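# Cup-and-ball: three catches, then return cup to stand

## Task

Flick the dangling ball upward and land it in the cup three or more times, letting it fall back to hang beneath the cup before each new attempt. Afterwards put the cup back onto its stand, with the ball either resting inside or dangling from the cord. As the ball travels into the cup, only the cup and its cord may contact it. Finish by releasing the cup and withdrawing the hands.

## Robot and tools

Robot: two six-joint arms on a table, left_arm (its base near y = +0.545 m) and right_arm (base near y = -0.556 m), facing each other across the table. left_arm carries a five-finger left hand and right_arm a right hand. The scene frame has its origin on the tabletop midway between the bases, z = 0 at the table surface and +z up. Arm names do not match image left and right.

Hand point: a reference point 0.05 m in front of the palm and 0.15 m out from the wrist flange. Its local +z runs along the straight fingers and +y points out of the palm. +x crosses the palm away from the thumb on the right hand and toward the thumb on the left hand. Fingers reach 0.06-0.07 m past the point. A bracket on the little-finger side of the wrist can strike things, and with the fingers level the wrist can hang up to 0.11 m (palm down) or 0.23 m (palm up) below the point.

Row layout (28 numbers, all in [-1, 1], both arms always included): left_arm dx, dy, dz, rx, ry, rz, then thumb_turn, thumb_bend, index, middle, ring, little, force_limit, speed; then the same fourteen for right_arm. The pose numbers are offsets, not poses: scene-frame axes, measured from that arm's "Hand target" as it stood when the action or move began (never from the previous row). 1.0 = 0.6 m for dx, dy, dz and 180 degrees for the rotation vector rx, ry, rz, which turns the hand about its target position. Six zeros re-request the current Hand target. Finger numbers are absolute positions: -1 open/straight, +1 closed/curled; thumb_turn +1 places the thumb opposite the fingers. force_limit maps -1..+1 to about 0..10 N at the fingertip (0..15 N for the two thumb motors); speed rises linearly to full at +0.48 (full travel 0.49 s). For a gentle grip close with speed at -0.94 or lower. To keep a hand unchanged, resend the eight hand numbers of its last executed row; before any has run, send hand_measured plus hand_force_limit and hand_speed. A closing target sent while the load is already at the limit does nothing; a lost grip shows only as hand_load_n near 0. The hand can wrap objects about 0.035-0.065 m thick, or a handle down to about 0.025 m.

Tools:
- execute_actions(actions, cameras): actions is a list of actions, each a table of up to 15 rows of 28 numbers, one row per 1/30 s step; a short table repeats its final row for the remaining steps. Images return only for an empty list or when cameras names them.
- move(target, speed, blend, stop_force, zero, blocking, cameras): straight-line path of each hand point toward one 28-number row or a list of up to 15 rows, every row offset from the same starting Hand targets. speed in m/s, 0.002-3.6 (default 0.25), turns limited to twice that in rad/s; one value or one per target. blend in m rounds corners in a list (0 = stop at each). stop_force in N, 3-120, ends an arm's path when its wrist sensor feels that much push; unreliable when the hand turns, and omit it when backing off a contact. zero (default true) re-zeroes before the move. blocking=false returns after about 0.5 s while the path continues (not allowed with stop_force). Paths do not avoid obstacles and stop after at most 10 s. The result adds a "move:" line: done, off_target, moving, held or fault, plus limits such as paced or held.
- wait(seconds 0-10), stop() to brake a running move, zoom_image(camera, region [x0,y0,x1,y1] pixels, at most 504x504) on the latest image, show_instructions(), zero_wrist_force(arm), finished_scene(scene 1 or 2) to end a scene irreversibly.

Cameras: cam_high and cam_low (896x504, fixed), cam_left_wrist and cam_right_wrist (672x504 fisheye, on the hands).

Results: per-arm end_effector_position (m), end_effector_quat_wxyz and velocities in the scene frame; Hand target (the last commanded pose after clipping; the next offsets build on it); joint positions and torques; wrist force and torque along the hand's own axes, plus the largest recent reading; hand_measured, hand_stopped_by (moving, target, force, stalled, fault) and hand_load_n in the motor order above; motor temperatures. A hand point often rests short of its target; resend the gap as an offset. Orientation commands are clipped to 32 degrees from the current orientation each step, and arm motion lags commands by roughly 0.09-0.22 s.

Cautions: the arms are stiff, so aiming even slightly past a solid contact can trigger a fault stop (10 s) from joint torque or about 150 N of force; wrist joints tolerate only 26 N m. Heat builds when holding loads or straining; 85 degrees C brakes the arm for 30-60 s. Keep the arms from hitting each other, never close a hand on the other hand, and avoid fast swings that load the fingers. Nothing may fall off the table or slam down; set the cup gently on its stand, release, and pull the hands away. Paths near an arm's own base can flip its shoulder, so route around it. Loose objects may occasionally be nudged by outside pushes.

Each tool is called after ">>>" by a JSON object that holds its "name" and its "arguments", one argument or row to a line.

Reference images:

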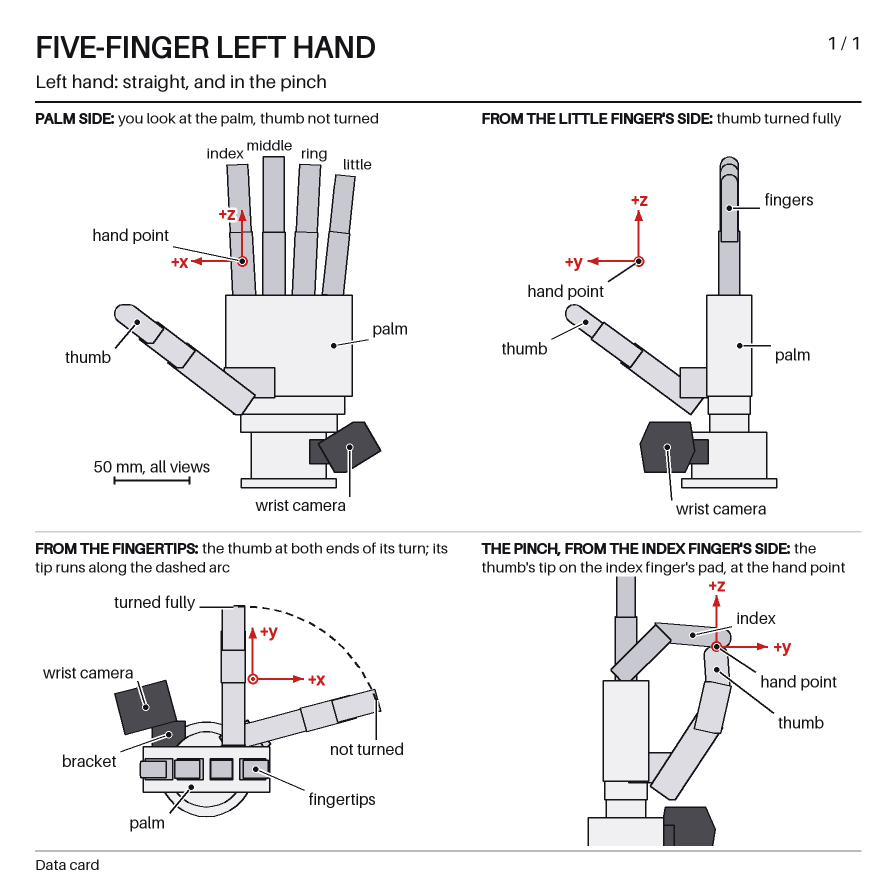

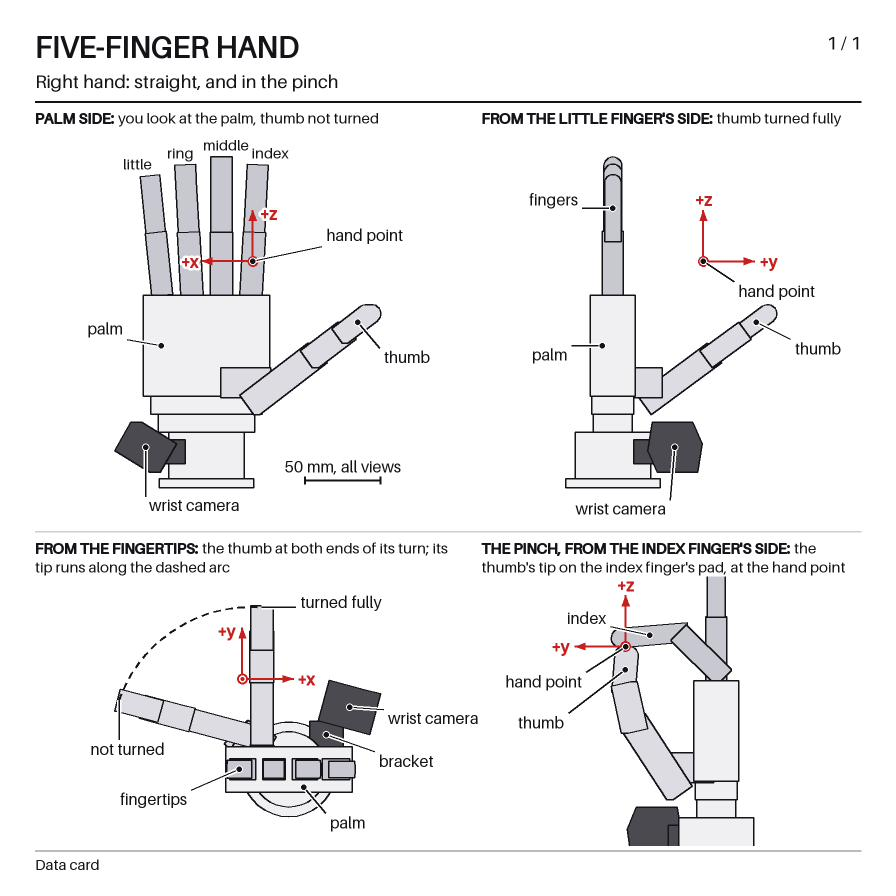

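## Session

>>> {"name": "execute_actions", "arguments": {
  "actions": []
}}

Scene clock: 0.00 s.
left_arm: end_effector_position=(+0.4347, +0.7330, +0.1122) hand_measured=(-1.000, -1.000, -1.000, -1.000, -1.000, -1.000) hand_load_n=(+0.0, +0.0, +0.0, +0.0, +0.0, +0.0) hand_stopped_by=(target, target, target, target, target, target) hand_force_limit=0.00 hand_speed=-0.80 end_effector_quat_wxyz=(+0.257, +0.610, +0.682, -0.311) | right_arm: end_effector_position=(+0.4930, -0.0710, +0.1194) hand_measured=(-1.000, -1.000, -1.000, -1.000, -1.000, -1.000) hand_load_n=(+0.0, +0.0, +0.0, +0.0, +0.0, +0.0) hand_stopped_by=(target, target, target, target, target, target) hand_force_limit=0.00 hand_speed=-0.80 end_effector_quat_wxyz=(+0.032, +0.344, +0.925, +0.158)
Joint positions: left_arm=[5.712 -2.264 -1.561 1.5 -1.181 1.037] | right_arm=[-1.008 -0.959 1.329 0.905 1.438 -0.255]
Joint velocities: within noise
Joint torques (N m): no reading
Motor temperatures (°C): left_arm=[29 29 31 35 35 34] | right_arm=[32 33 32 41 37 39]
Wrist force (N): no reading
Wrist torque (N m): no reading
Wrist force, peak (N): no reading
Hand target: left_arm +0.4347, +0.7330, +0.1122; +0.257, +0.610, +0.682, -0.311 | right_arm +0.4930, -0.0710, +0.1194; +0.032, +0.344, +0.925, +0.158

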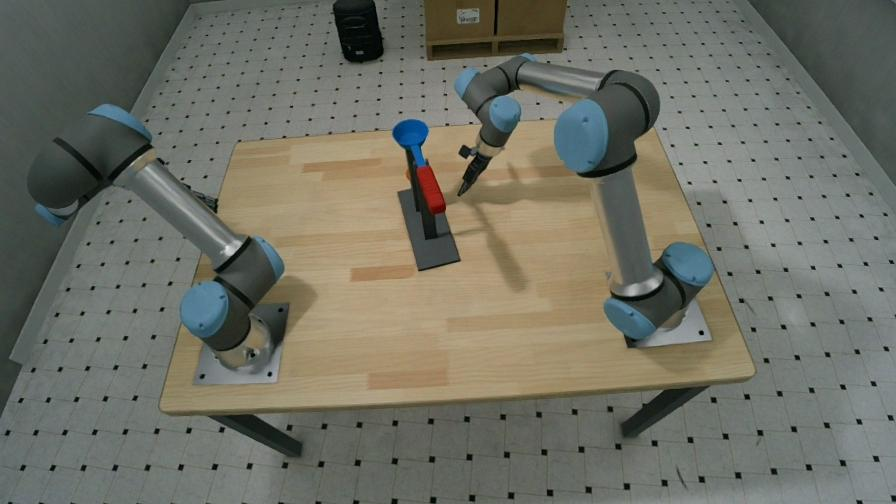

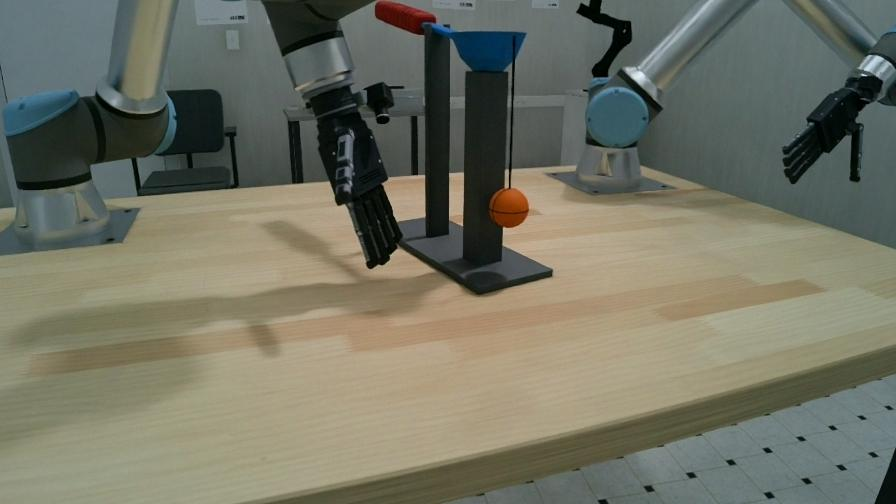

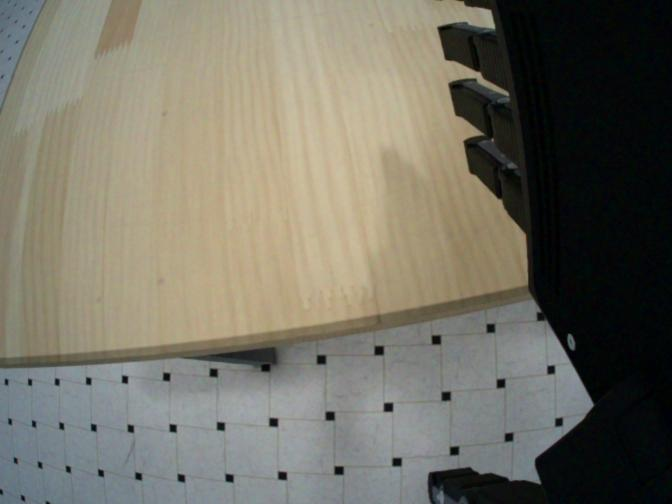

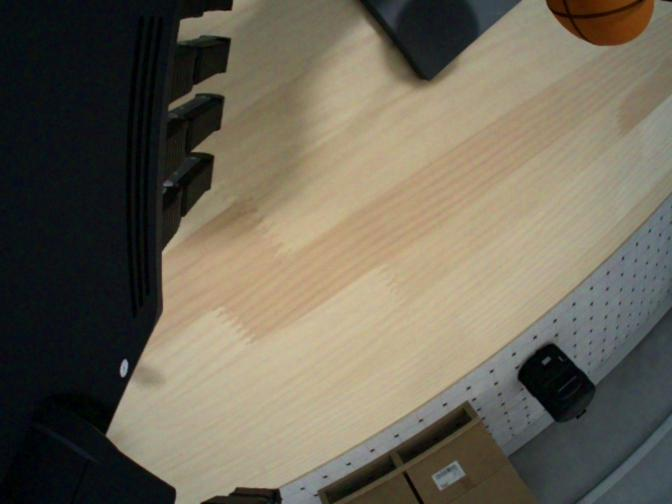

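>>> {"name": "zoom_image", "arguments": {
  "camera": "cam_high",
  "region": [360, 90, 520, 290]
}}

>>> {"name": "zoom_image", "arguments": {
  "camera": "cam_low",
  "region": [340, 0, 580, 300]
}}

Scaled by 2.520 from the camera's 896x504 image, which has a finer 1280x720 frame.

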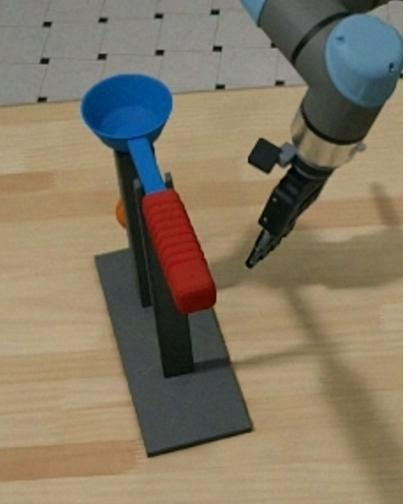

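Scaled by 1.680 from the camera's 896x504 image, which has a finer 1280x720 frame.

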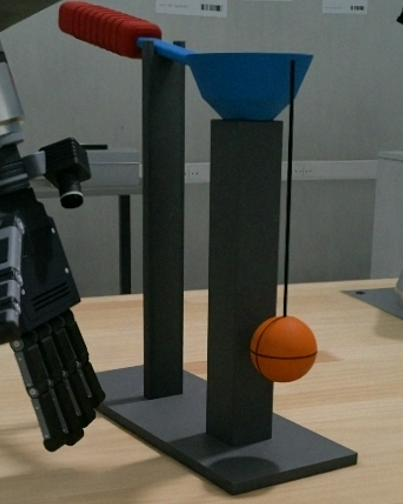

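>>> {"name": "zoom_image", "arguments": {
  "camera": "cam_low",
  "region": [370, 0, 550, 110]
}}

>>> {"name": "zoom_image", "arguments": {
  "camera": "cam_high",
  "region": [380, 110, 460, 220]
}}

>>> {"name": "zoom_image", "arguments": {
  "camera": "cam_high",
  "region": [170, 230, 330, 410]
}}

>>> {"name": "zoom_image", "arguments": {
  "camera": "cam_high",
  "region": [590, 220, 740, 370]
}}

>>> {"name": "zoom_image", "arguments": {
  "camera": "cam_low",
  "region": [380, 150, 580, 310]
}}

Scaled by 2.800 from the camera's 896x504 image, which has a finer 1280x720 frame.

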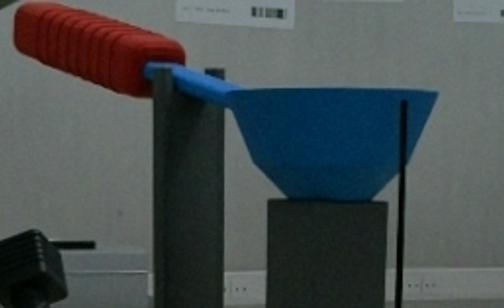

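Scaled by 4.582 from the camera's 896x504 image, which has a finer 1280x720 frame.

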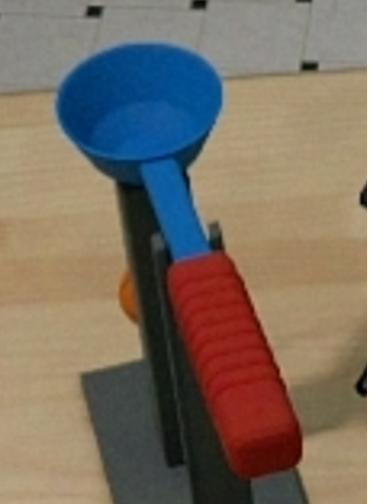

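Scaled by 2.800 from the camera's 896x504 image, which has a finer 1280x720 frame.

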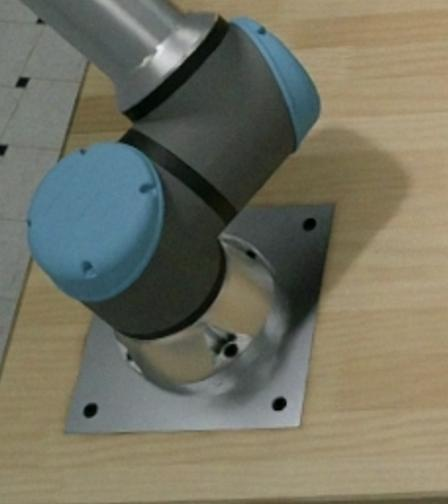

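Scaled by 3.360 from the camera's 896x504 image, which has a finer 1280x720 frame.

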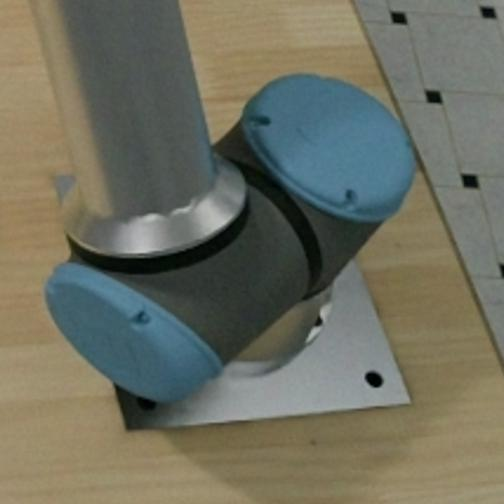

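Scaled by 2.520 from the camera's 896x504 image, which has a finer 1280x720 frame.

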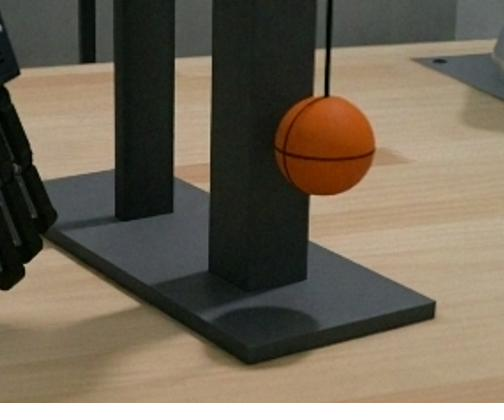

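>>> {"name": "move", "arguments": {
  "target": [
    [0,0,0,0,0,0,-1,-1,-1,-1,-1,-1,0,-0.8, 0,-0.2,0.333,-0.05,0.004,0.15,-1,-1,-1,-1,-1,-1,0,-0.8],
    [0,0,0,0,0,0,-1,-1,-1,-1,-1,-1,0,-0.8, -0.572,-0.098,0.668,-0.107,0.0075,0.307,-1,-1,-1,-1,-1,-1,0,-0.8]
  ],
  "speed": 0.3,
  "blend": 0.05,
  "cameras": ["all"]
}}

Scene clock: 29.57 s.
left_arm: end_effector_position=(+0.4347, +0.7330, +0.1122) hand_measured=(-1.000, -1.000, -1.000, -1.000, -1.000, -1.000) hand_load_n=(+0.0, +0.0, +0.0, +0.0, +0.0, +0.0) hand_stopped_by=(target, target, target, target, target, target) hand_force_limit=0.00 hand_speed=-0.80 end_effector_quat_wxyz=(+0.257, +0.610, +0.682, -0.311) | right_arm: end_effector_position=(+0.1499, -0.1298, +0.5200) hand_measured=(-1.000, -1.000, -1.000, -1.000, -1.000, -1.000) hand_load_n=(+0.0, +0.0, +0.0, +0.0, +0.0, +0.0) hand_stopped_by=(target, target, target, target, target, target) hand_force_limit=0.00 hand_speed=-0.80 end_effector_quat_wxyz=(+0.000, -0.130, +0.992, +0.000)
Joint positions: left_arm=[5.712 -2.264 -1.561 1.5 -1.181 1.037] | right_arm=[-0.66 -1.307 0.78 2.099 1.571 -0.9]
Joint torques (N m): left_arm=[-1.27 43.25 14.1 -2.95 0.42 -0.14] | right_arm=[12.39 -33.2 -28.93 4.69 -2.04 0.1]
Wrist force (N): left_arm=[0.0 -0.1 0.0] | right_arm=[0.6 0.5 0.1]
Wrist torque (N m): left_arm=[-0.01 0.00 0.01] | right_arm=[0.09 -0.09 0.12]
Wrist force, peak (N): left_arm=[-0.1 -0.7 0.5] | right_arm=[1.2 0.5 2.5]
Hand target: left_arm +0.4347, +0.7330, +0.1122; +0.257, +0.610, +0.682, -0.311 | right_arm +0.1498, -0.1298, +0.5202; +0.000, -0.130, +0.992, +0.000
Off the commanded pose: left_arm 0.000 m, 0 deg | right_arm 0.000 m, 0 deg.
move: done
camera_calibration:
cam_right_wrist: T_world_to_cam=[[-0.446045, 0.894994, 0.00544811, 0.180439], [0.78649, 0.389049, 0.479661, -0.310205], [0.427174, 0.218235, -0.877437, 0.531689], [0, 0, 0, 1]] pos_world=[0.0973326, -0.156841, 0.614334]

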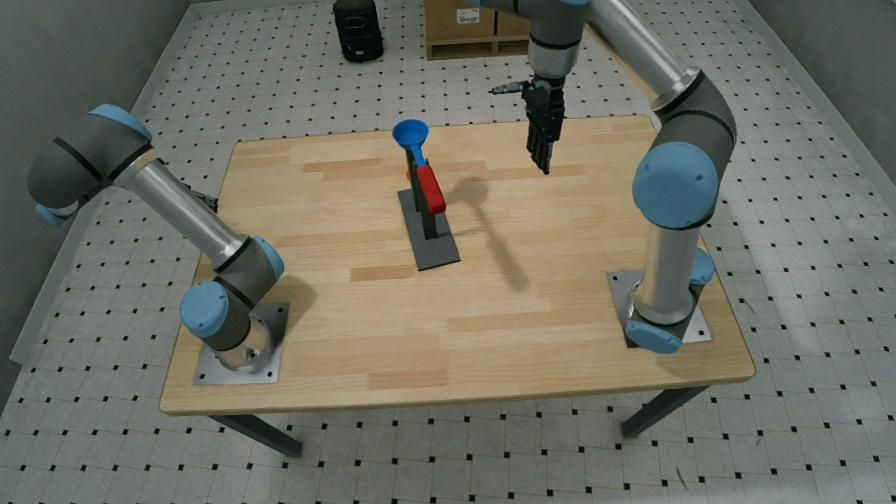

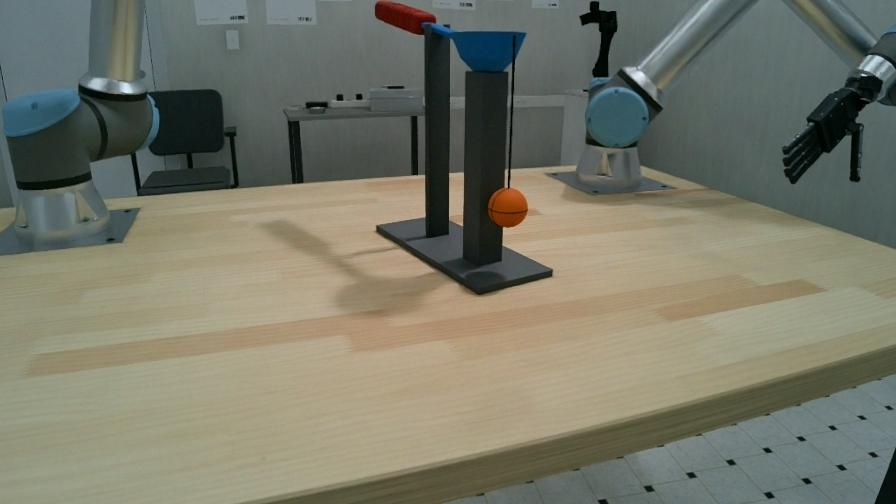

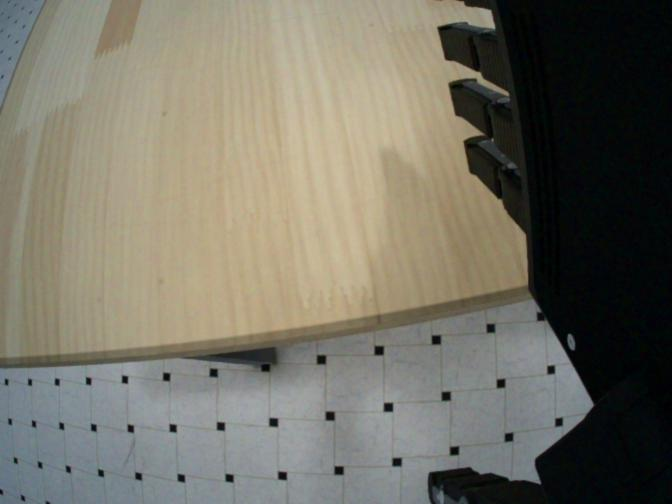

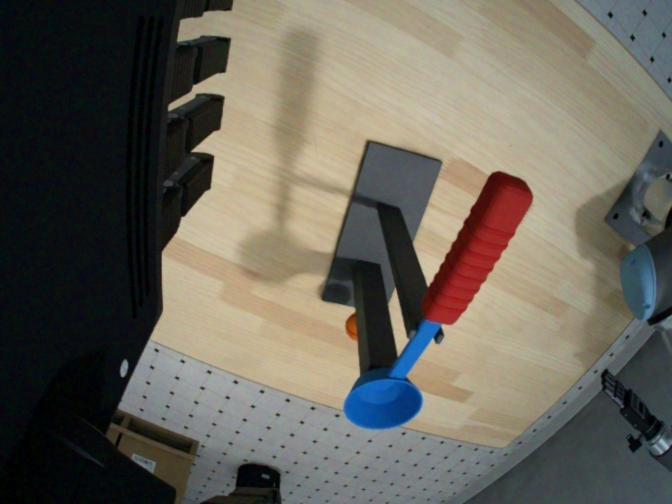

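>>> {"name": "zoom_image", "arguments": {
  "camera": "cam_right_wrist",
  "region": [320, 130, 560, 450]
}}

Scaled by 1.575 from the camera's 672x504 image, which has a finer 960x720 frame.

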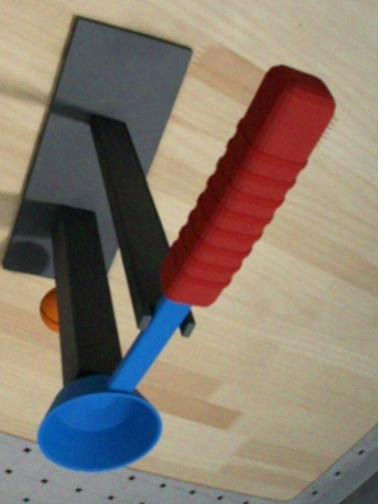

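>>> {"name": "move", "arguments": {
  "target": [0,0,0,0,0,0,-1,-1,-1,-1,-1,-1,0,-0.8, 0.15,0.298,-0.107,-0.0128,0.0597,-0.0139,1,-1,-1,-1,-1,-1,0,0],
  "speed": 0.3,
  "cameras": ["all"]
}}

>>> {"name": "zoom_image", "arguments": {
  "camera": "cam_right_wrist",
  "region": [200, 0, 600, 500]
}}

>>> {"name": "zoom_image", "arguments": {
  "camera": "cam_low",
  "region": [300, 0, 600, 120]
}}

>>> {"name": "zoom_image", "arguments": {
  "camera": "cam_high",
  "region": [350, 50, 550, 270]
}}

Scene clock: 38.03 s.
left_arm: end_effector_position=(+0.4347, +0.7330, +0.1122) hand_measured=(-1.000, -1.000, -1.000, -1.000, -1.000, -1.000) hand_load_n=(+0.0, +0.0, +0.0, +0.0, +0.0, +0.0) hand_stopped_by=(target, target, target, target, target, target) hand_force_limit=0.00 hand_speed=-0.80 end_effector_quat_wxyz=(+0.257, +0.610, +0.682, -0.311) | right_arm: end_effector_position=(+0.2392, +0.0475, +0.4547) hand_measured=(+1.000, -1.000, -1.000, -1.000, -1.000, -1.000) hand_load_n=(+0.0, +0.0, +0.0, +0.0, +0.0, +0.0) hand_stopped_by=(target, target, target, target, target, target) hand_force_limit=0.00 hand_speed=0.00 end_effector_quat_wxyz=(-0.070, -0.098, +0.987, +0.108)
Joint positions: left_arm=[5.712 -2.264 -1.561 1.5 -1.181 1.037] | right_arm=[-0.703 -0.722 0.035 2.202 1.318 -0.872]
Joint torques (N m): left_arm=[-0.8 43.26 13.53 -3.03 0.46 -0.19] | right_arm=[2.33 -56.97 -3.89 0.58 -2.52 -1.9]
Wrist force (N): left_arm=[-0.3 -0.2 0.1] | right_arm=[0.2 0.0 -0.1]
Wrist torque (N m): left_arm=[-0.04 0.05 -0.01] | right_arm=[0.02 -0.03 -0.06]
Wrist force, peak (N): left_arm=[-0.3 -0.4 0.5] | right_arm=[1.9 -1.6 -0.9]
Hand target: left_arm +0.4347, +0.7330, +0.1122; +0.257, +0.610, +0.682, -0.311 | right_arm +0.2398, +0.0490, +0.4560; -0.095, -0.108, +0.990, -0.008
Off the commanded pose: left_arm 0.000 m, 0 deg | right_arm 0.002 m, 14 deg.
elbow stopped short (right arm): the move would have taken joint 3 (elbow) straighter than the controller allows.
move: off_target (right_arm)
camera_calibration:
cam_right_wrist: T_world_to_cam=[[-0.367547, 0.895232, 0.251931, -0.0689468], [0.881283, 0.248739, 0.401833, -0.398648], [0.297068, 0.369715, -0.880376, 0.422836], [0, 0, 0, 1]] pos_world=[0.200369, 0.00455397, 0.549814]

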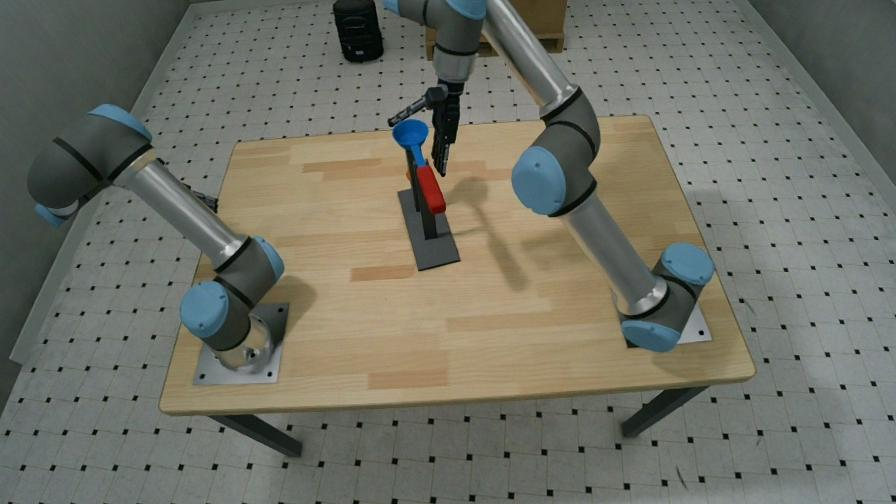

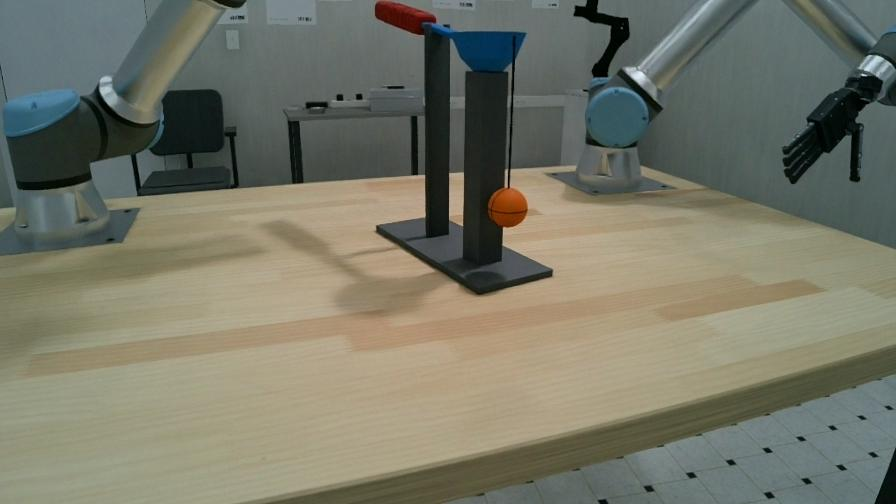

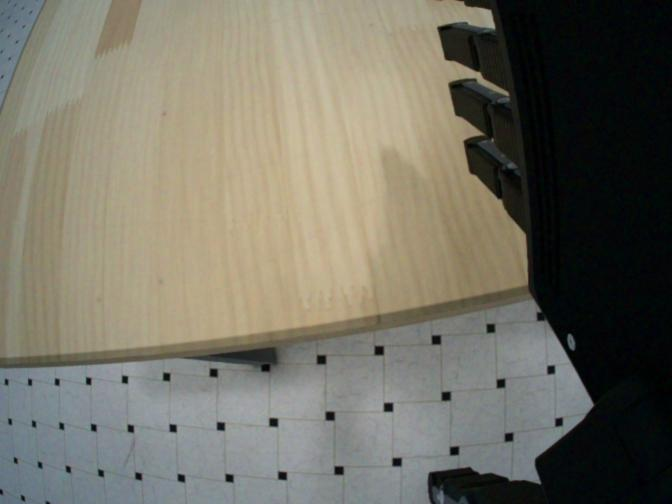

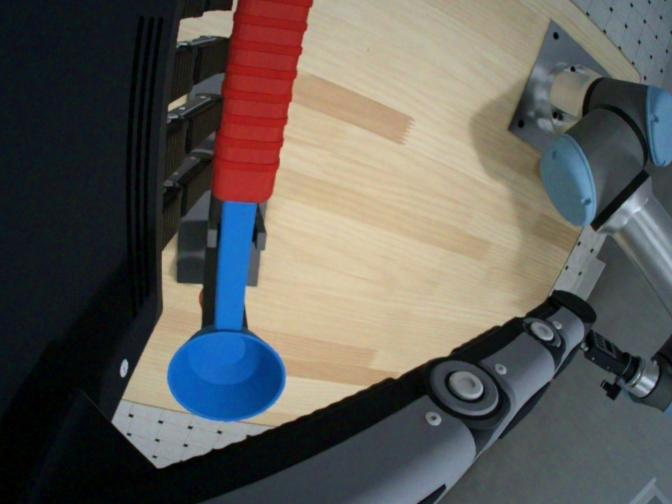

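Scaled by 1.008 from the camera's 672x504 image, which has a finer 960x720 frame.

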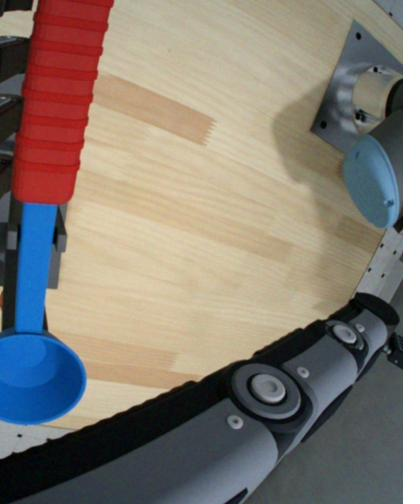

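Scaled by 1.680 from the camera's 896x504 image, which has a finer 1280x720 frame.

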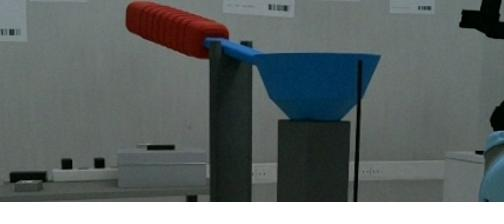

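Scaled by 2.291 from the camera's 896x504 image, which has a finer 1280x720 frame.

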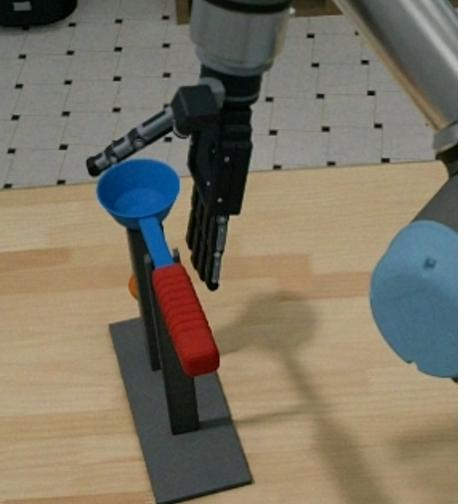

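>>> {"name": "move", "arguments": {
  "target": [0,0,0,0,0,0,-1,-1,-1,-1,-1,-1,0,-0.8, -0.233,-0.498,0,0.0128,-0.0597,0,-1,-1,-1,-1,-1,-1,0,0],
  "speed": 0.3
}}

Scene clock: 58.23 s.
left_arm: end_effector_position=(+0.4347, +0.7330, +0.1122) hand_measured=(-1.000, -1.000, -1.000, -1.000, -1.000, -1.000) hand_load_n=(+0.0, +0.0, +0.0, +0.0, +0.0, +0.0) hand_stopped_by=(target, target, target, target, target, target) hand_force_limit=0.00 hand_speed=-0.80 end_effector_quat_wxyz=(+0.257, +0.610, +0.682, -0.311) | right_arm: end_effector_position=(+0.1001, -0.2497, +0.4560) hand_measured=(-1.000, -1.000, -1.000, -1.000, -1.000, -1.000) hand_load_n=(+0.0, +0.0, +0.0, +0.0, +0.0, +0.0) hand_stopped_by=(target, target, target, target, target, target) hand_force_limit=0.00 hand_speed=0.00 end_effector_quat_wxyz=(+0.000, -0.108, +0.994, +0.002) end_effector_velocity=(-0.001, -0.001, +0.001) end_effector_angular_velocity=(+0.002, -0.002, +0.000)
Joint positions: left_arm=[5.712 -2.264 -1.561 1.5 -1.181 1.037] | right_arm=[-0.798 -1.729 1.407 1.89 1.568 -0.994]
Joint velocities: left_arm=[within noise] | right_arm=[0 -0.005 0.002 0 0 0]
Joint torques (N m): left_arm=[-0.74 44.57 13.35 -3.02 0.48 -0.18] | right_arm=[8.94 -22.32 -9.18 1.29 0.79 1.73]
Wrist force (N): left_arm=[-0.1 -0.4 -0.3] | right_arm=[0.6 0.3 0.1]
Wrist torque (N m): left_arm=[-0.04 0.01 0.01] | right_arm=[0.10 -0.09 -0.08]
Wrist force, peak (N): left_arm=[0.1 -0.7 -0.3] | right_arm=[1.9 -1.8 -0.2]
Hand target: left_arm +0.4347, +0.7330, +0.1122; +0.257, +0.610, +0.682, -0.311 | right_arm +0.1000, -0.2498, +0.4560; +0.000, -0.108, +0.994, +0.002
Off the commanded pose: left_arm 0.000 m, 0 deg | right_arm 0.000 m, 0 deg.
move: done

>>> {"name": "move", "arguments": {
  "target": [
    [0,0,0,0,0,0,-1,-1,-1,-1,-1,-1,0,-0.8, 0,-0.15,0,0,0,0,-1,-1,-1,-1,-1,-1,0,0],
    [0,0,0,0,0,0,-1,-1,-1,-1,-1,-1,0,-0.8, 0,0.2,0,0,0,0,-1,-1,-1,-1,-1,-1,0,0],
    [0,0,0,0,0,0,-1,-1,-1,-1,-1,-1,0,-0.8, 0,-0.15,0,0,0,0,-1,-1,-1,-1,-1,-1,0,0],
    [0,0,0,0,0,0,-1,-1,-1,-1,-1,-1,0,-0.8, 0,0.2,0,0,0,0,-1,-1,-1,-1,-1,-1,0,0],
    [0,0,0,0,0,0,-1,-1,-1,-1,-1,-1,0,-0.8, 0,-0.15,0,0,0,0,-1,-1,-1,-1,-1,-1,0,0],
    [0,0,0,0,0,0,-1,-1,-1,-1,-1,-1,0,-0.8, 0,0,0,0,0,0,-1,-1,-1,-1,-1,-1,0,0]
  ],
  "speed": 1.5,
  "blend": 0.02,
  "blocking": false
}}

>>> {"name": "wait", "arguments": {
  "seconds": 0.033
}}

>>> {"name": "wait", "arguments": {
  "seconds": 0.033
}}

>>> {"name": "wait", "arguments": {
  "seconds": 0.033
}}

>>> {"name": "wait", "arguments": {
  "seconds": 0.033
}}

>>> {"name": "wait", "arguments": {
  "seconds": 0.033
}}

>>> {"name": "wait", "arguments": {
  "seconds": 0.033
}}

>>> {"name": "wait", "arguments": {
  "seconds": 0.033
}}

>>> {"name": "wait", "arguments": {
  "seconds": 0.033
}}

>>> {"name": "wait", "arguments": {
  "seconds": 3
}}

Scene clock: 60.27 s.
left_arm: end_effector_position=(+0.4347, +0.7330, +0.1122) hand_measured=(-1.000, -1.000, -1.000, -1.000, -1.000, -1.000) hand_load_n=(+0.0, +0.0, +0.0, +0.0, +0.0, +0.0) hand_stopped_by=(target, target, target, target, target, target) hand_force_limit=0.00 hand_speed=-0.80 end_effector_quat_wxyz=(+0.257, +0.610, +0.682, -0.311) | right_arm: end_effector_position=(+0.1001, -0.3234, +0.4560) hand_measured=(-1.000, -1.000, -1.000, -1.000, -1.000, -1.000) hand_load_n=(+0.0, +0.0, +0.0, +0.0, +0.0, +0.0) hand_stopped_by=(target, target, target, target, target, target) hand_force_limit=0.00 hand_speed=0.00 end_effector_quat_wxyz=(+0.000, -0.108, +0.994, +0.002) end_effector_velocity=(+0.012, +0.192, +0.000) end_effector_angular_velocity=(+0.197, +0.117, +0.077)
Joint positions: left_arm=[5.712 -2.264 -1.561 1.5 -1.181 1.037] | right_arm=[-1.186 -1.939 1.555 1.954 1.567 -1.382]
Joint velocities: left_arm=[within noise] | right_arm=[1.005 0.495 -0.25 -0.219 -0.226 0.928]
Joint torques (N m): left_arm=[-0.42 44.08 13.3 -3.06 0.4 -0.3] | right_arm=[75.49 33.87 -37.77 -1.27 -3.36 9.47]
Wrist force (N): left_arm=[0.1 0.0 -0.2] | right_arm=[-0.1 -3.3 0.2]
Wrist torque (N m): left_arm=[0.01 -0.01 0.00] | right_arm=[-0.30 0.01 -0.37]
Wrist force, peak (N): left_arm=[-0.2 -0.5 0.2] | right_arm=[-0.1 -3.3 0.2]
Hand target: left_arm +0.4347, +0.7330, +0.1122; +0.257, +0.610, +0.682, -0.311 | right_arm +0.1000, -0.3053, +0.4560; +0.000, -0.108, +0.994, +0.002
Off the commanded pose: left_arm 0.000 m, 0 deg | right_arm 0.074 m, 0 deg.
move: running; path passed 1 of 6 targets

Scene clock: 60.30 s.
left_arm: end_effector_position=(+0.4347, +0.7330, +0.1122) hand_measured=(-1.000, -1.000, -1.000, -1.000, -1.000, -1.000) hand_load_n=(+0.0, +0.0, +0.0, +0.0, +0.0, +0.0) hand_stopped_by=(target, target, target, target, target, target) hand_force_limit=0.00 hand_speed=-0.80 end_effector_quat_wxyz=(+0.257, +0.610, +0.682, -0.311) | right_arm: end_effector_position=(+0.1000, -0.3156, +0.4559) hand_measured=(-1.000, -1.000, -1.000, -1.000, -1.000, -1.000) hand_load_n=(-0.5, +0.0, +0.0, +0.0, +0.0, +0.0) hand_stopped_by=(target, target, target, target, target, target) hand_force_limit=0.00 hand_speed=0.00 end_effector_quat_wxyz=(-0.002, -0.110, +0.994, +0.006) end_effector_velocity=(-0.019, +0.282, -0.007) end_effector_angular_velocity=(+0.240, +0.139, +0.092)
Joint positions: left_arm=[5.712 -2.264 -1.561 1.5 -1.181 1.037] | right_arm=[-1.143 -1.919 1.544 1.945 1.559 -1.342]
Joint velocities: left_arm=[within noise] | right_arm=[1.575 0.694 -0.359 -0.333 -0.276 1.483]
Joint torques (N m): left_arm=[-0.11 44.78 13.77 -3.15 0.42 -0.29] | right_arm=[57.71 30.46 -39.96 -1.12 -4.01 8.29]
Wrist force (N): left_arm=[0.2 -0.1 0.3] | right_arm=[-0.2 -2.9 0.1]
Wrist torque (N m): left_arm=[-0.05 -0.01 0.02] | right_arm=[-0.26 0.02 -0.39]
Wrist force, peak (N): left_arm=[0.2 -0.1 0.3] | right_arm=[-0.2 -2.9 0.1]
Hand target: left_arm +0.4347, +0.7330, +0.1122; +0.257, +0.610, +0.682, -0.311 | right_arm +0.1000, -0.2923, +0.4560; +0.000, -0.108, +0.994, +0.002
Off the commanded pose: left_arm 0.000 m, 0 deg | right_arm 0.066 m, 1 deg.
earlier move: running; path passed 1 of 6 targets
wait: 0.03 s; no rest

Scene clock: 60.33 s.
left_arm: end_effector_position=(+0.4347, +0.7330, +0.1122) hand_measured=(-1.000, -1.000, -1.000, -1.000, -1.000, -1.000) hand_load_n=(+0.0, +0.0, +0.0, +0.0, +0.0, +0.0) hand_stopped_by=(target, target, target, target, target, target) hand_force_limit=0.00 hand_speed=-0.80 end_effector_quat_wxyz=(+0.257, +0.610, +0.682, -0.311) | right_arm: end_effector_position=(+0.0990, -0.3051, +0.4556) hand_measured=(-1.000, -1.000, -1.000, -1.000, -1.000, -1.000) hand_load_n=(+0.0, +0.0, +0.0, +0.0, +0.0, +0.0) hand_stopped_by=(target, target, target, target, target, target) hand_force_limit=0.00 hand_speed=0.00 end_effector_quat_wxyz=(-0.004, -0.111, +0.994, +0.010) end_effector_velocity=(-0.045, +0.365, -0.015) end_effector_angular_velocity=(+0.276, +0.172, +0.113)
Joint positions: left_arm=[5.712 -2.264 -1.561 1.5 -1.181 1.037] | right_arm=[-1.085 -1.894 1.531 1.933 1.549 -1.288]
Joint velocities: left_arm=[within noise] | right_arm=[1.93 0.868 -0.469 -0.422 -0.323 1.818]
Joint torques (N m): left_arm=[-0.05 44.14 14.18 -3.08 0.43 -0.37] | right_arm=[50.46 33.51 -41.67 -1.44 -3.78 7.69]
Wrist force (N): left_arm=[-0.2 -0.1 0.0] | right_arm=[0.1 -2.8 0.2]
Wrist torque (N m): left_arm=[-0.02 0.03 0.00] | right_arm=[-0.25 -0.02 -0.37]
Wrist force, peak (N): left_arm=[-0.2 -0.1 0.0] | right_arm=[0.1 -2.8 0.2]
Hand target: left_arm +0.4347, +0.7330, +0.1122; +0.257, +0.610, +0.682, -0.311 | right_arm +0.1000, -0.2765, +0.4560; +0.000, -0.108, +0.994, +0.002
Off the commanded pose: left_arm 0.000 m, 0 deg | right_arm 0.055 m, 1 deg.
earlier move: running; path passed 1 of 6 targets
wait: 0.03 s; no rest

Scene clock: 60.37 s.
left_arm: end_effector_position=(+0.4347, +0.7330, +0.1122) hand_measured=(-1.000, -1.000, -1.000, -1.000, -1.000, -1.000) hand_load_n=(+0.0, +0.0, +0.0, +0.0, +0.0, +0.0) hand_stopped_by=(target, target, target, target, target, target) hand_force_limit=0.00 hand_speed=-0.80 end_effector_quat_wxyz=(+0.257, +0.610, +0.682, -0.311) | right_arm: end_effector_position=(+0.0973, -0.2921, +0.4550) hand_measured=(-1.000, -1.000, -1.000, -1.000, -1.000, -1.000) hand_load_n=(+0.0, +0.0, +0.0, +0.0, +0.5, +0.0) hand_stopped_by=(target, target, target, target, target, target) hand_force_limit=0.00 hand_speed=0.00 end_effector_quat_wxyz=(-0.006, -0.113, +0.993, +0.015) end_effector_velocity=(-0.061, +0.442, -0.021) end_effector_angular_velocity=(+0.274, +0.191, +0.124)
Joint positions: left_arm=[5.712 -2.264 -1.561 1.5 -1.181 1.037] | right_arm=[-1.019 -1.863 1.514 1.918 1.538 -1.226]
Joint velocities: left_arm=[within noise] | right_arm=[2.153 1.048 -0.611 -0.49 -0.329 2.03]
Joint torques (N m): left_arm=[-1.04 44.62 13.55 -3 0.56 -0.3] | right_arm=[44.38 38.93 -44.58 -1.12 -3.36 8.05]
Wrist force (N): left_arm=[0.1 -0.3 0.2] | right_arm=[0.5 -2.2 -0.2]
Wrist torque (N m): left_arm=[-0.06 -0.01 0.02] | right_arm=[-0.14 -0.06 -0.33]
Wrist force, peak (N): left_arm=[0.1 -0.3 0.2] | right_arm=[0.5 -2.2 -0.2]
Hand target: left_arm +0.4347, +0.7330, +0.1122; +0.257, +0.610, +0.682, -0.311 | right_arm +0.1000, -0.2580, +0.4560; +0.000, -0.108, +0.994, +0.002
Off the commanded pose: left_arm 0.000 m, 0 deg | right_arm 0.042 m, 2 deg.
earlier move: running; path passed 1 of 6 targets
wait: 0.03 s; no rest

Scene clock: 60.40 s.
left_arm: end_effector_position=(+0.4347, +0.7330, +0.1122) hand_measured=(-1.000, -1.000, -1.000, -1.000, -1.000, -1.000) hand_load_n=(+0.0, +0.0, +0.0, +0.0, +0.5, +0.0) hand_stopped_by=(target, target, target, target, target, target) hand_force_limit=0.00 hand_speed=-0.80 end_effector_quat_wxyz=(+0.257, +0.610, +0.682, -0.311) | right_arm: end_effector_position=(+0.0949, -0.2724, +0.4541) hand_measured=(-1.000, -1.000, -1.000, -1.000, -1.000, -1.000) hand_load_n=(+0.0, +0.0, +0.0, +0.0, +0.0, +0.0) hand_stopped_by=(target, target, target, target, target, target) hand_force_limit=0.00 hand_speed=0.00 end_effector_quat_wxyz=(-0.009, -0.116, +0.993, +0.020) end_effector_velocity=(-0.066, +0.537, -0.028) end_effector_angular_velocity=(+0.217, +0.178, +0.120)
Joint positions: left_arm=[5.712 -2.264 -1.561 1.5 -1.181 1.037] | right_arm=[-0.929 -1.816 1.484 1.897 1.526 -1.141]
Joint velocities: left_arm=[within noise] | right_arm=[2.307 1.3 -0.849 -0.542 -0.269 2.19]
Joint torques (N m): left_arm=[-0.78 43.61 13.81 -3 0.5 -0.18] | right_arm=[39.3 37.47 -49.15 -1.69 -2.91 8.06]
Wrist force (N): left_arm=[0.1 0.0 0.2] | right_arm=[0.6 -2.4 0.1]
Wrist torque (N m): left_arm=[-0.02 -0.01 0.01] | right_arm=[-0.20 -0.07 -0.33]
Wrist force, peak (N): left_arm=[0.1 0.0 0.2] | right_arm=[0.6 -2.4 0.1]
Hand target: left_arm +0.4347, +0.7330, +0.1122; +0.257, +0.610, +0.682, -0.311 | right_arm +0.1000, -0.2367, +0.4560; +0.000, -0.108, +0.994, +0.002
Off the commanded pose: left_arm 0.000 m, 0 deg | right_arm 0.023 m, 3 deg.
earlier move: running; path passed 1 of 6 targets
wait: 0.03 s; no rest

Scene clock: 60.43 s.
left_arm: end_effector_position=(+0.4347, +0.7330, +0.1122) hand_measured=(-1.000, -1.000, -1.000, -1.000, -1.000, -1.000) hand_load_n=(+0.0, +0.0, +0.0, +0.0, -0.5, +0.0) hand_stopped_by=(target, target, target, target, target, target) hand_force_limit=0.00 hand_speed=-0.80 end_effector_quat_wxyz=(+0.257, +0.610, +0.682, -0.311) | right_arm: end_effector_position=(+0.0929, -0.2539, +0.4531) hand_measured=(-1.000, -1.000, -1.000, -1.000, -1.000, -1.000) hand_load_n=(+0.0, -0.5, +0.0, +0.0, +0.0, +0.0) hand_stopped_by=(target, target, target, target, target, target) hand_force_limit=0.00 hand_speed=0.00 end_effector_quat_wxyz=(-0.011, -0.117, +0.993, +0.024) end_effector_velocity=(-0.063, +0.607, -0.035) end_effector_angular_velocity=(+0.142, +0.133, +0.098)
Joint positions: left_arm=[5.712 -2.264 -1.561 1.5 -1.181 1.037] | right_arm=[-0.855 -1.77 1.453 1.879 1.519 -1.069]
Joint velocities: left_arm=[within noise] | right_arm=[2.322 1.497 -1.069 -0.539 -0.175 2.229]
Joint torques (N m): left_arm=[-0.14 44.32 13.36 -2.99 0.5 -0.29] | right_arm=[29.7 37.37 -48.76 -1.1 -1.83 7.52]
Wrist force (N): left_arm=[-0.2 0.0 0.1] | right_arm=[0.8 -2.1 0.1]
Wrist torque (N m): left_arm=[-0.01 0.03 -0.01] | right_arm=[-0.17 -0.09 -0.31]
Wrist force, peak (N): left_arm=[-0.2 0.0 0.1] | right_arm=[0.8 -2.1 0.1]
Hand target: left_arm +0.4347, +0.7330, +0.1122; +0.257, +0.610, +0.682, -0.311 | right_arm +0.1000, -0.2150, +0.4560; +0.000, -0.108, +0.994, +0.002
Off the commanded pose: left_arm 0.000 m, 0 deg | right_arm 0.009 m, 3 deg.
earlier move: running; path passed 1 of 6 targets
wait: 0.03 s; no rest

Scene clock: 60.47 s.
left_arm: end_effector_position=(+0.4347, +0.7330, +0.1122) hand_measured=(-1.000, -1.000, -1.000, -1.000, -1.000, -1.000) hand_load_n=(+0.0, +0.0, +0.0, +0.0, +0.0, +0.0) hand_stopped_by=(target, target, target, target, target, target) hand_force_limit=0.00 hand_speed=-0.80 end_effector_quat_wxyz=(+0.257, +0.610, +0.682, -0.311) | right_arm: end_effector_position=(+0.0913, -0.2338, +0.4520) hand_measured=(-1.000, -1.000, -1.000, -1.000, -1.000, -1.000) hand_load_n=(+0.0, +0.0, +0.0, +0.0, +0.0, +0.0) hand_stopped_by=(target, target, target, target, target, target) hand_force_limit=0.00 hand_speed=0.00 end_effector_quat_wxyz=(-0.013, -0.118, +0.993, +0.025) end_effector_velocity=(-0.050, +0.647, -0.040) end_effector_angular_velocity=(+0.038, +0.046, +0.047)
Joint positions: left_arm=[5.712 -2.264 -1.561 1.5 -1.181 1.037] | right_arm=[-0.782 -1.72 1.415 1.863 1.516 -0.999]
Joint velocities: left_arm=[within noise] | right_arm=[2.201 1.636 -1.279 -0.472 -0.032 2.158]
Joint torques (N m): left_arm=[-0.69 43.49 13.52 -3 0.37 -0.27] | right_arm=[14.97 25.61 -50.77 -0.22 -1.43 6.14]
Wrist force (N): left_arm=[-0.1 0.0 -0.3] | right_arm=[0.6 -1.4 0.2]
Wrist torque (N m): left_arm=[0.01 0.01 0.00] | right_arm=[-0.12 -0.08 -0.29]
Wrist force, peak (N): left_arm=[-0.1 0.0 -0.3] | right_arm=[0.6 -1.4 0.2]
Hand target: left_arm +0.4347, +0.7330, +0.1122; +0.257, +0.610, +0.682, -0.311 | right_arm +0.1000, -0.1961, +0.4560; +0.000, -0.108, +0.994, +0.002
Off the commanded pose: left_arm 0.000 m, 0 deg | right_arm 0.019 m, 3 deg.
earlier move: running; path passed 1 of 6 targets
wait: 0.03 s; no rest

Scene clock: 60.50 s.
left_arm: end_effector_position=(+0.4347, +0.7330, +0.1122) hand_measured=(-1.000, -1.000, -1.000, -1.000, -1.000, -1.000) hand_load_n=(+0.0, +0.0, +0.0, +0.0, +0.0, +0.0) hand_stopped_by=(target, target, target, target, target, target) hand_force_limit=0.00 hand_speed=-0.80 end_effector_quat_wxyz=(+0.257, +0.610, +0.682, -0.311) | right_arm: end_effector_position=(+0.0902, -0.2131, +0.4509) hand_measured=(-1.000, -1.000, -1.000, -1.000, -1.000, -1.000) hand_load_n=(+0.0, -0.5, +0.0, +0.0, +0.0, +0.0) hand_stopped_by=(target, target, target, target, target, target) hand_force_limit=0.00 hand_speed=0.00 end_effector_quat_wxyz=(-0.013, -0.119, +0.993, +0.025) end_effector_velocity=(-0.027, +0.637, -0.034) end_effector_angular_velocity=(-0.073, -0.068, -0.023)
Joint positions: left_arm=[5.712 -2.264 -1.561 1.5 -1.181 1.037] | right_arm=[-0.716 -1.666 1.371 1.851 1.518 -0.933]
Joint velocities: left_arm=[within noise] | right_arm=[1.937 1.668 -1.435 -0.325 0.13 1.961]
Joint torques (N m): left_arm=[-0.67 45.52 13.49 -3.1 0.48 -0.44] | right_arm=[3.21 9.67 -48.3 1.2 3.94 4.86]
Wrist force (N): left_arm=[0.2 -0.1 0.1] | right_arm=[0.3 0.8 0.5]
Wrist torque (N m): left_arm=[-0.03 -0.02 0.02] | right_arm=[0.11 -0.06 -0.24]
Wrist force, peak (N): left_arm=[0.2 -0.1 0.1] | right_arm=[0.3 0.8 0.5]
Hand target: left_arm +0.4347, +0.7330, +0.1122; +0.257, +0.610, +0.682, -0.311 | right_arm +0.1000, -0.1798, +0.4560; +0.000, -0.108, +0.994, +0.002
Off the commanded pose: left_arm 0.000 m, 0 deg | right_arm 0.038 m, 3 deg.
earlier move: running; path passed 1 of 6 targets
wait: 0.03 s; no rest

Scene clock: 60.53 s.
left_arm: end_effector_position=(+0.4347, +0.7330, +0.1122) hand_measured=(-1.000, -1.000, -1.000, -1.000, -1.000, -1.000) hand_load_n=(+0.0, +0.0, +0.0, +0.0, +0.0, +0.0) hand_stopped_by=(target, target, target, target, target, target) hand_force_limit=0.00 hand_speed=-0.80 end_effector_quat_wxyz=(+0.257, +0.610, +0.682, -0.311) | right_arm: end_effector_position=(+0.0901, -0.1937, +0.4502) hand_measured=(-1.000, -1.000, -1.000, -1.000, -1.000, -1.000) hand_load_n=(+0.0, +0.0, +0.0, +0.0, +0.0, +0.0) hand_stopped_by=(target, target, target, target, target, target) hand_force_limit=0.00 hand_speed=0.00 end_effector_quat_wxyz=(-0.011, -0.118, +0.993, +0.022) end_effector_velocity=(+0.013, +0.581, -0.018) end_effector_angular_velocity=(-0.175, -0.183, -0.093)
Joint positions: left_arm=[5.712 -2.264 -1.561 1.5 -1.181 1.037] | right_arm=[-0.661 -1.614 1.323 1.844 1.525 -0.876]
Joint velocities: left_arm=[within noise] | right_arm=[1.573 1.597 -1.514 -0.129 0.281 1.663]
Joint torques (N m): left_arm=[-0.99 43.15 13.57 -3.07 0.42 -0.29] | right_arm=[-1.71 -4.26 -42.13 2.13 3.91 3.32]
Wrist force (N): left_arm=[0.0 -0.3 0.0] | right_arm=[0.4 2.6 0.6]
Wrist torque (N m): left_arm=[-0.05 0.00 0.02] | right_arm=[0.31 -0.06 -0.18]
Wrist force, peak (N): left_arm=[0.0 -0.3 0.0] | right_arm=[0.4 2.6 0.6]
Hand target: left_arm +0.4347, +0.7330, +0.1122; +0.257, +0.610, +0.682, -0.311 | right_arm +0.1000, -0.1664, +0.4560; +0.000, -0.108, +0.994, +0.002
Off the commanded pose: left_arm 0.000 m, 0 deg | right_arm 0.057 m, 3 deg.
earlier move: running; path passed 1 of 6 targets
wait: 0.03 s; no rest

Scene clock: 63.07 s.
left_arm: end_effector_position=(+0.4347, +0.7330, +0.1122) hand_measured=(-1.000, -1.000, -1.000, -1.000, -1.000, -1.000) hand_load_n=(+0.0, +0.0, +0.0, +0.0, +0.0, +0.0) hand_stopped_by=(target, target, target, target, target, target) hand_force_limit=0.00 hand_speed=-0.80 end_effector_quat_wxyz=(+0.257, +0.610, +0.682, -0.311) | right_arm: end_effector_position=(+0.0999, -0.2499, +0.4559) hand_measured=(-1.000, -1.000, -1.000, -1.000, -1.000, -1.000) hand_load_n=(+0.0, +0.0, +0.0, +0.0, +0.0, +0.0) hand_stopped_by=(target, target, target, target, target, target) hand_force_limit=0.00 hand_speed=0.00 end_effector_quat_wxyz=(+0.000, -0.108, +0.994, +0.002) end_effector_velocity=(+0.000, +0.002, +0.000) end_effector_angular_velocity=(+0.000, +0.000, -0.005)
Joint positions: left_arm=[5.712 -2.264 -1.561 1.5 -1.181 1.037] | right_arm=[-0.798 -1.729 1.408 1.89 1.568 -0.995]
Joint velocities: left_arm=[within noise] | right_arm=[0.008 0.006 -0.004 -0.002 0 0.013]
Joint torques (N m): left_arm=[-0.15 44.11 13.62 -3.23 0.5 -0.38] | right_arm=[12.67 0.05 -30.25 0.43 0 1.97]
Wrist force (N): left_arm=[-0.1 -0.1 0.2] | right_arm=[0.2 0.4 0.2]
Wrist torque (N m): left_arm=[-0.03 0.01 0.01] | right_arm=[0.11 -0.03 -0.01]
Wrist force, peak (N): left_arm=[-0.2 -0.5 0.2] | right_arm=[-0.2 4.2 0.5]
Hand target: left_arm +0.4347, +0.7330, +0.1122; +0.257, +0.610, +0.682, -0.311 | right_arm +0.1000, -0.2498, +0.4560; +0.000, -0.108, +0.994, +0.002
Off the commanded pose: left_arm 0.000 m, 0 deg | right_arm 0.000 m, 0 deg.
earlier move: done
wait: 2.53 of 3 s (the move ended)


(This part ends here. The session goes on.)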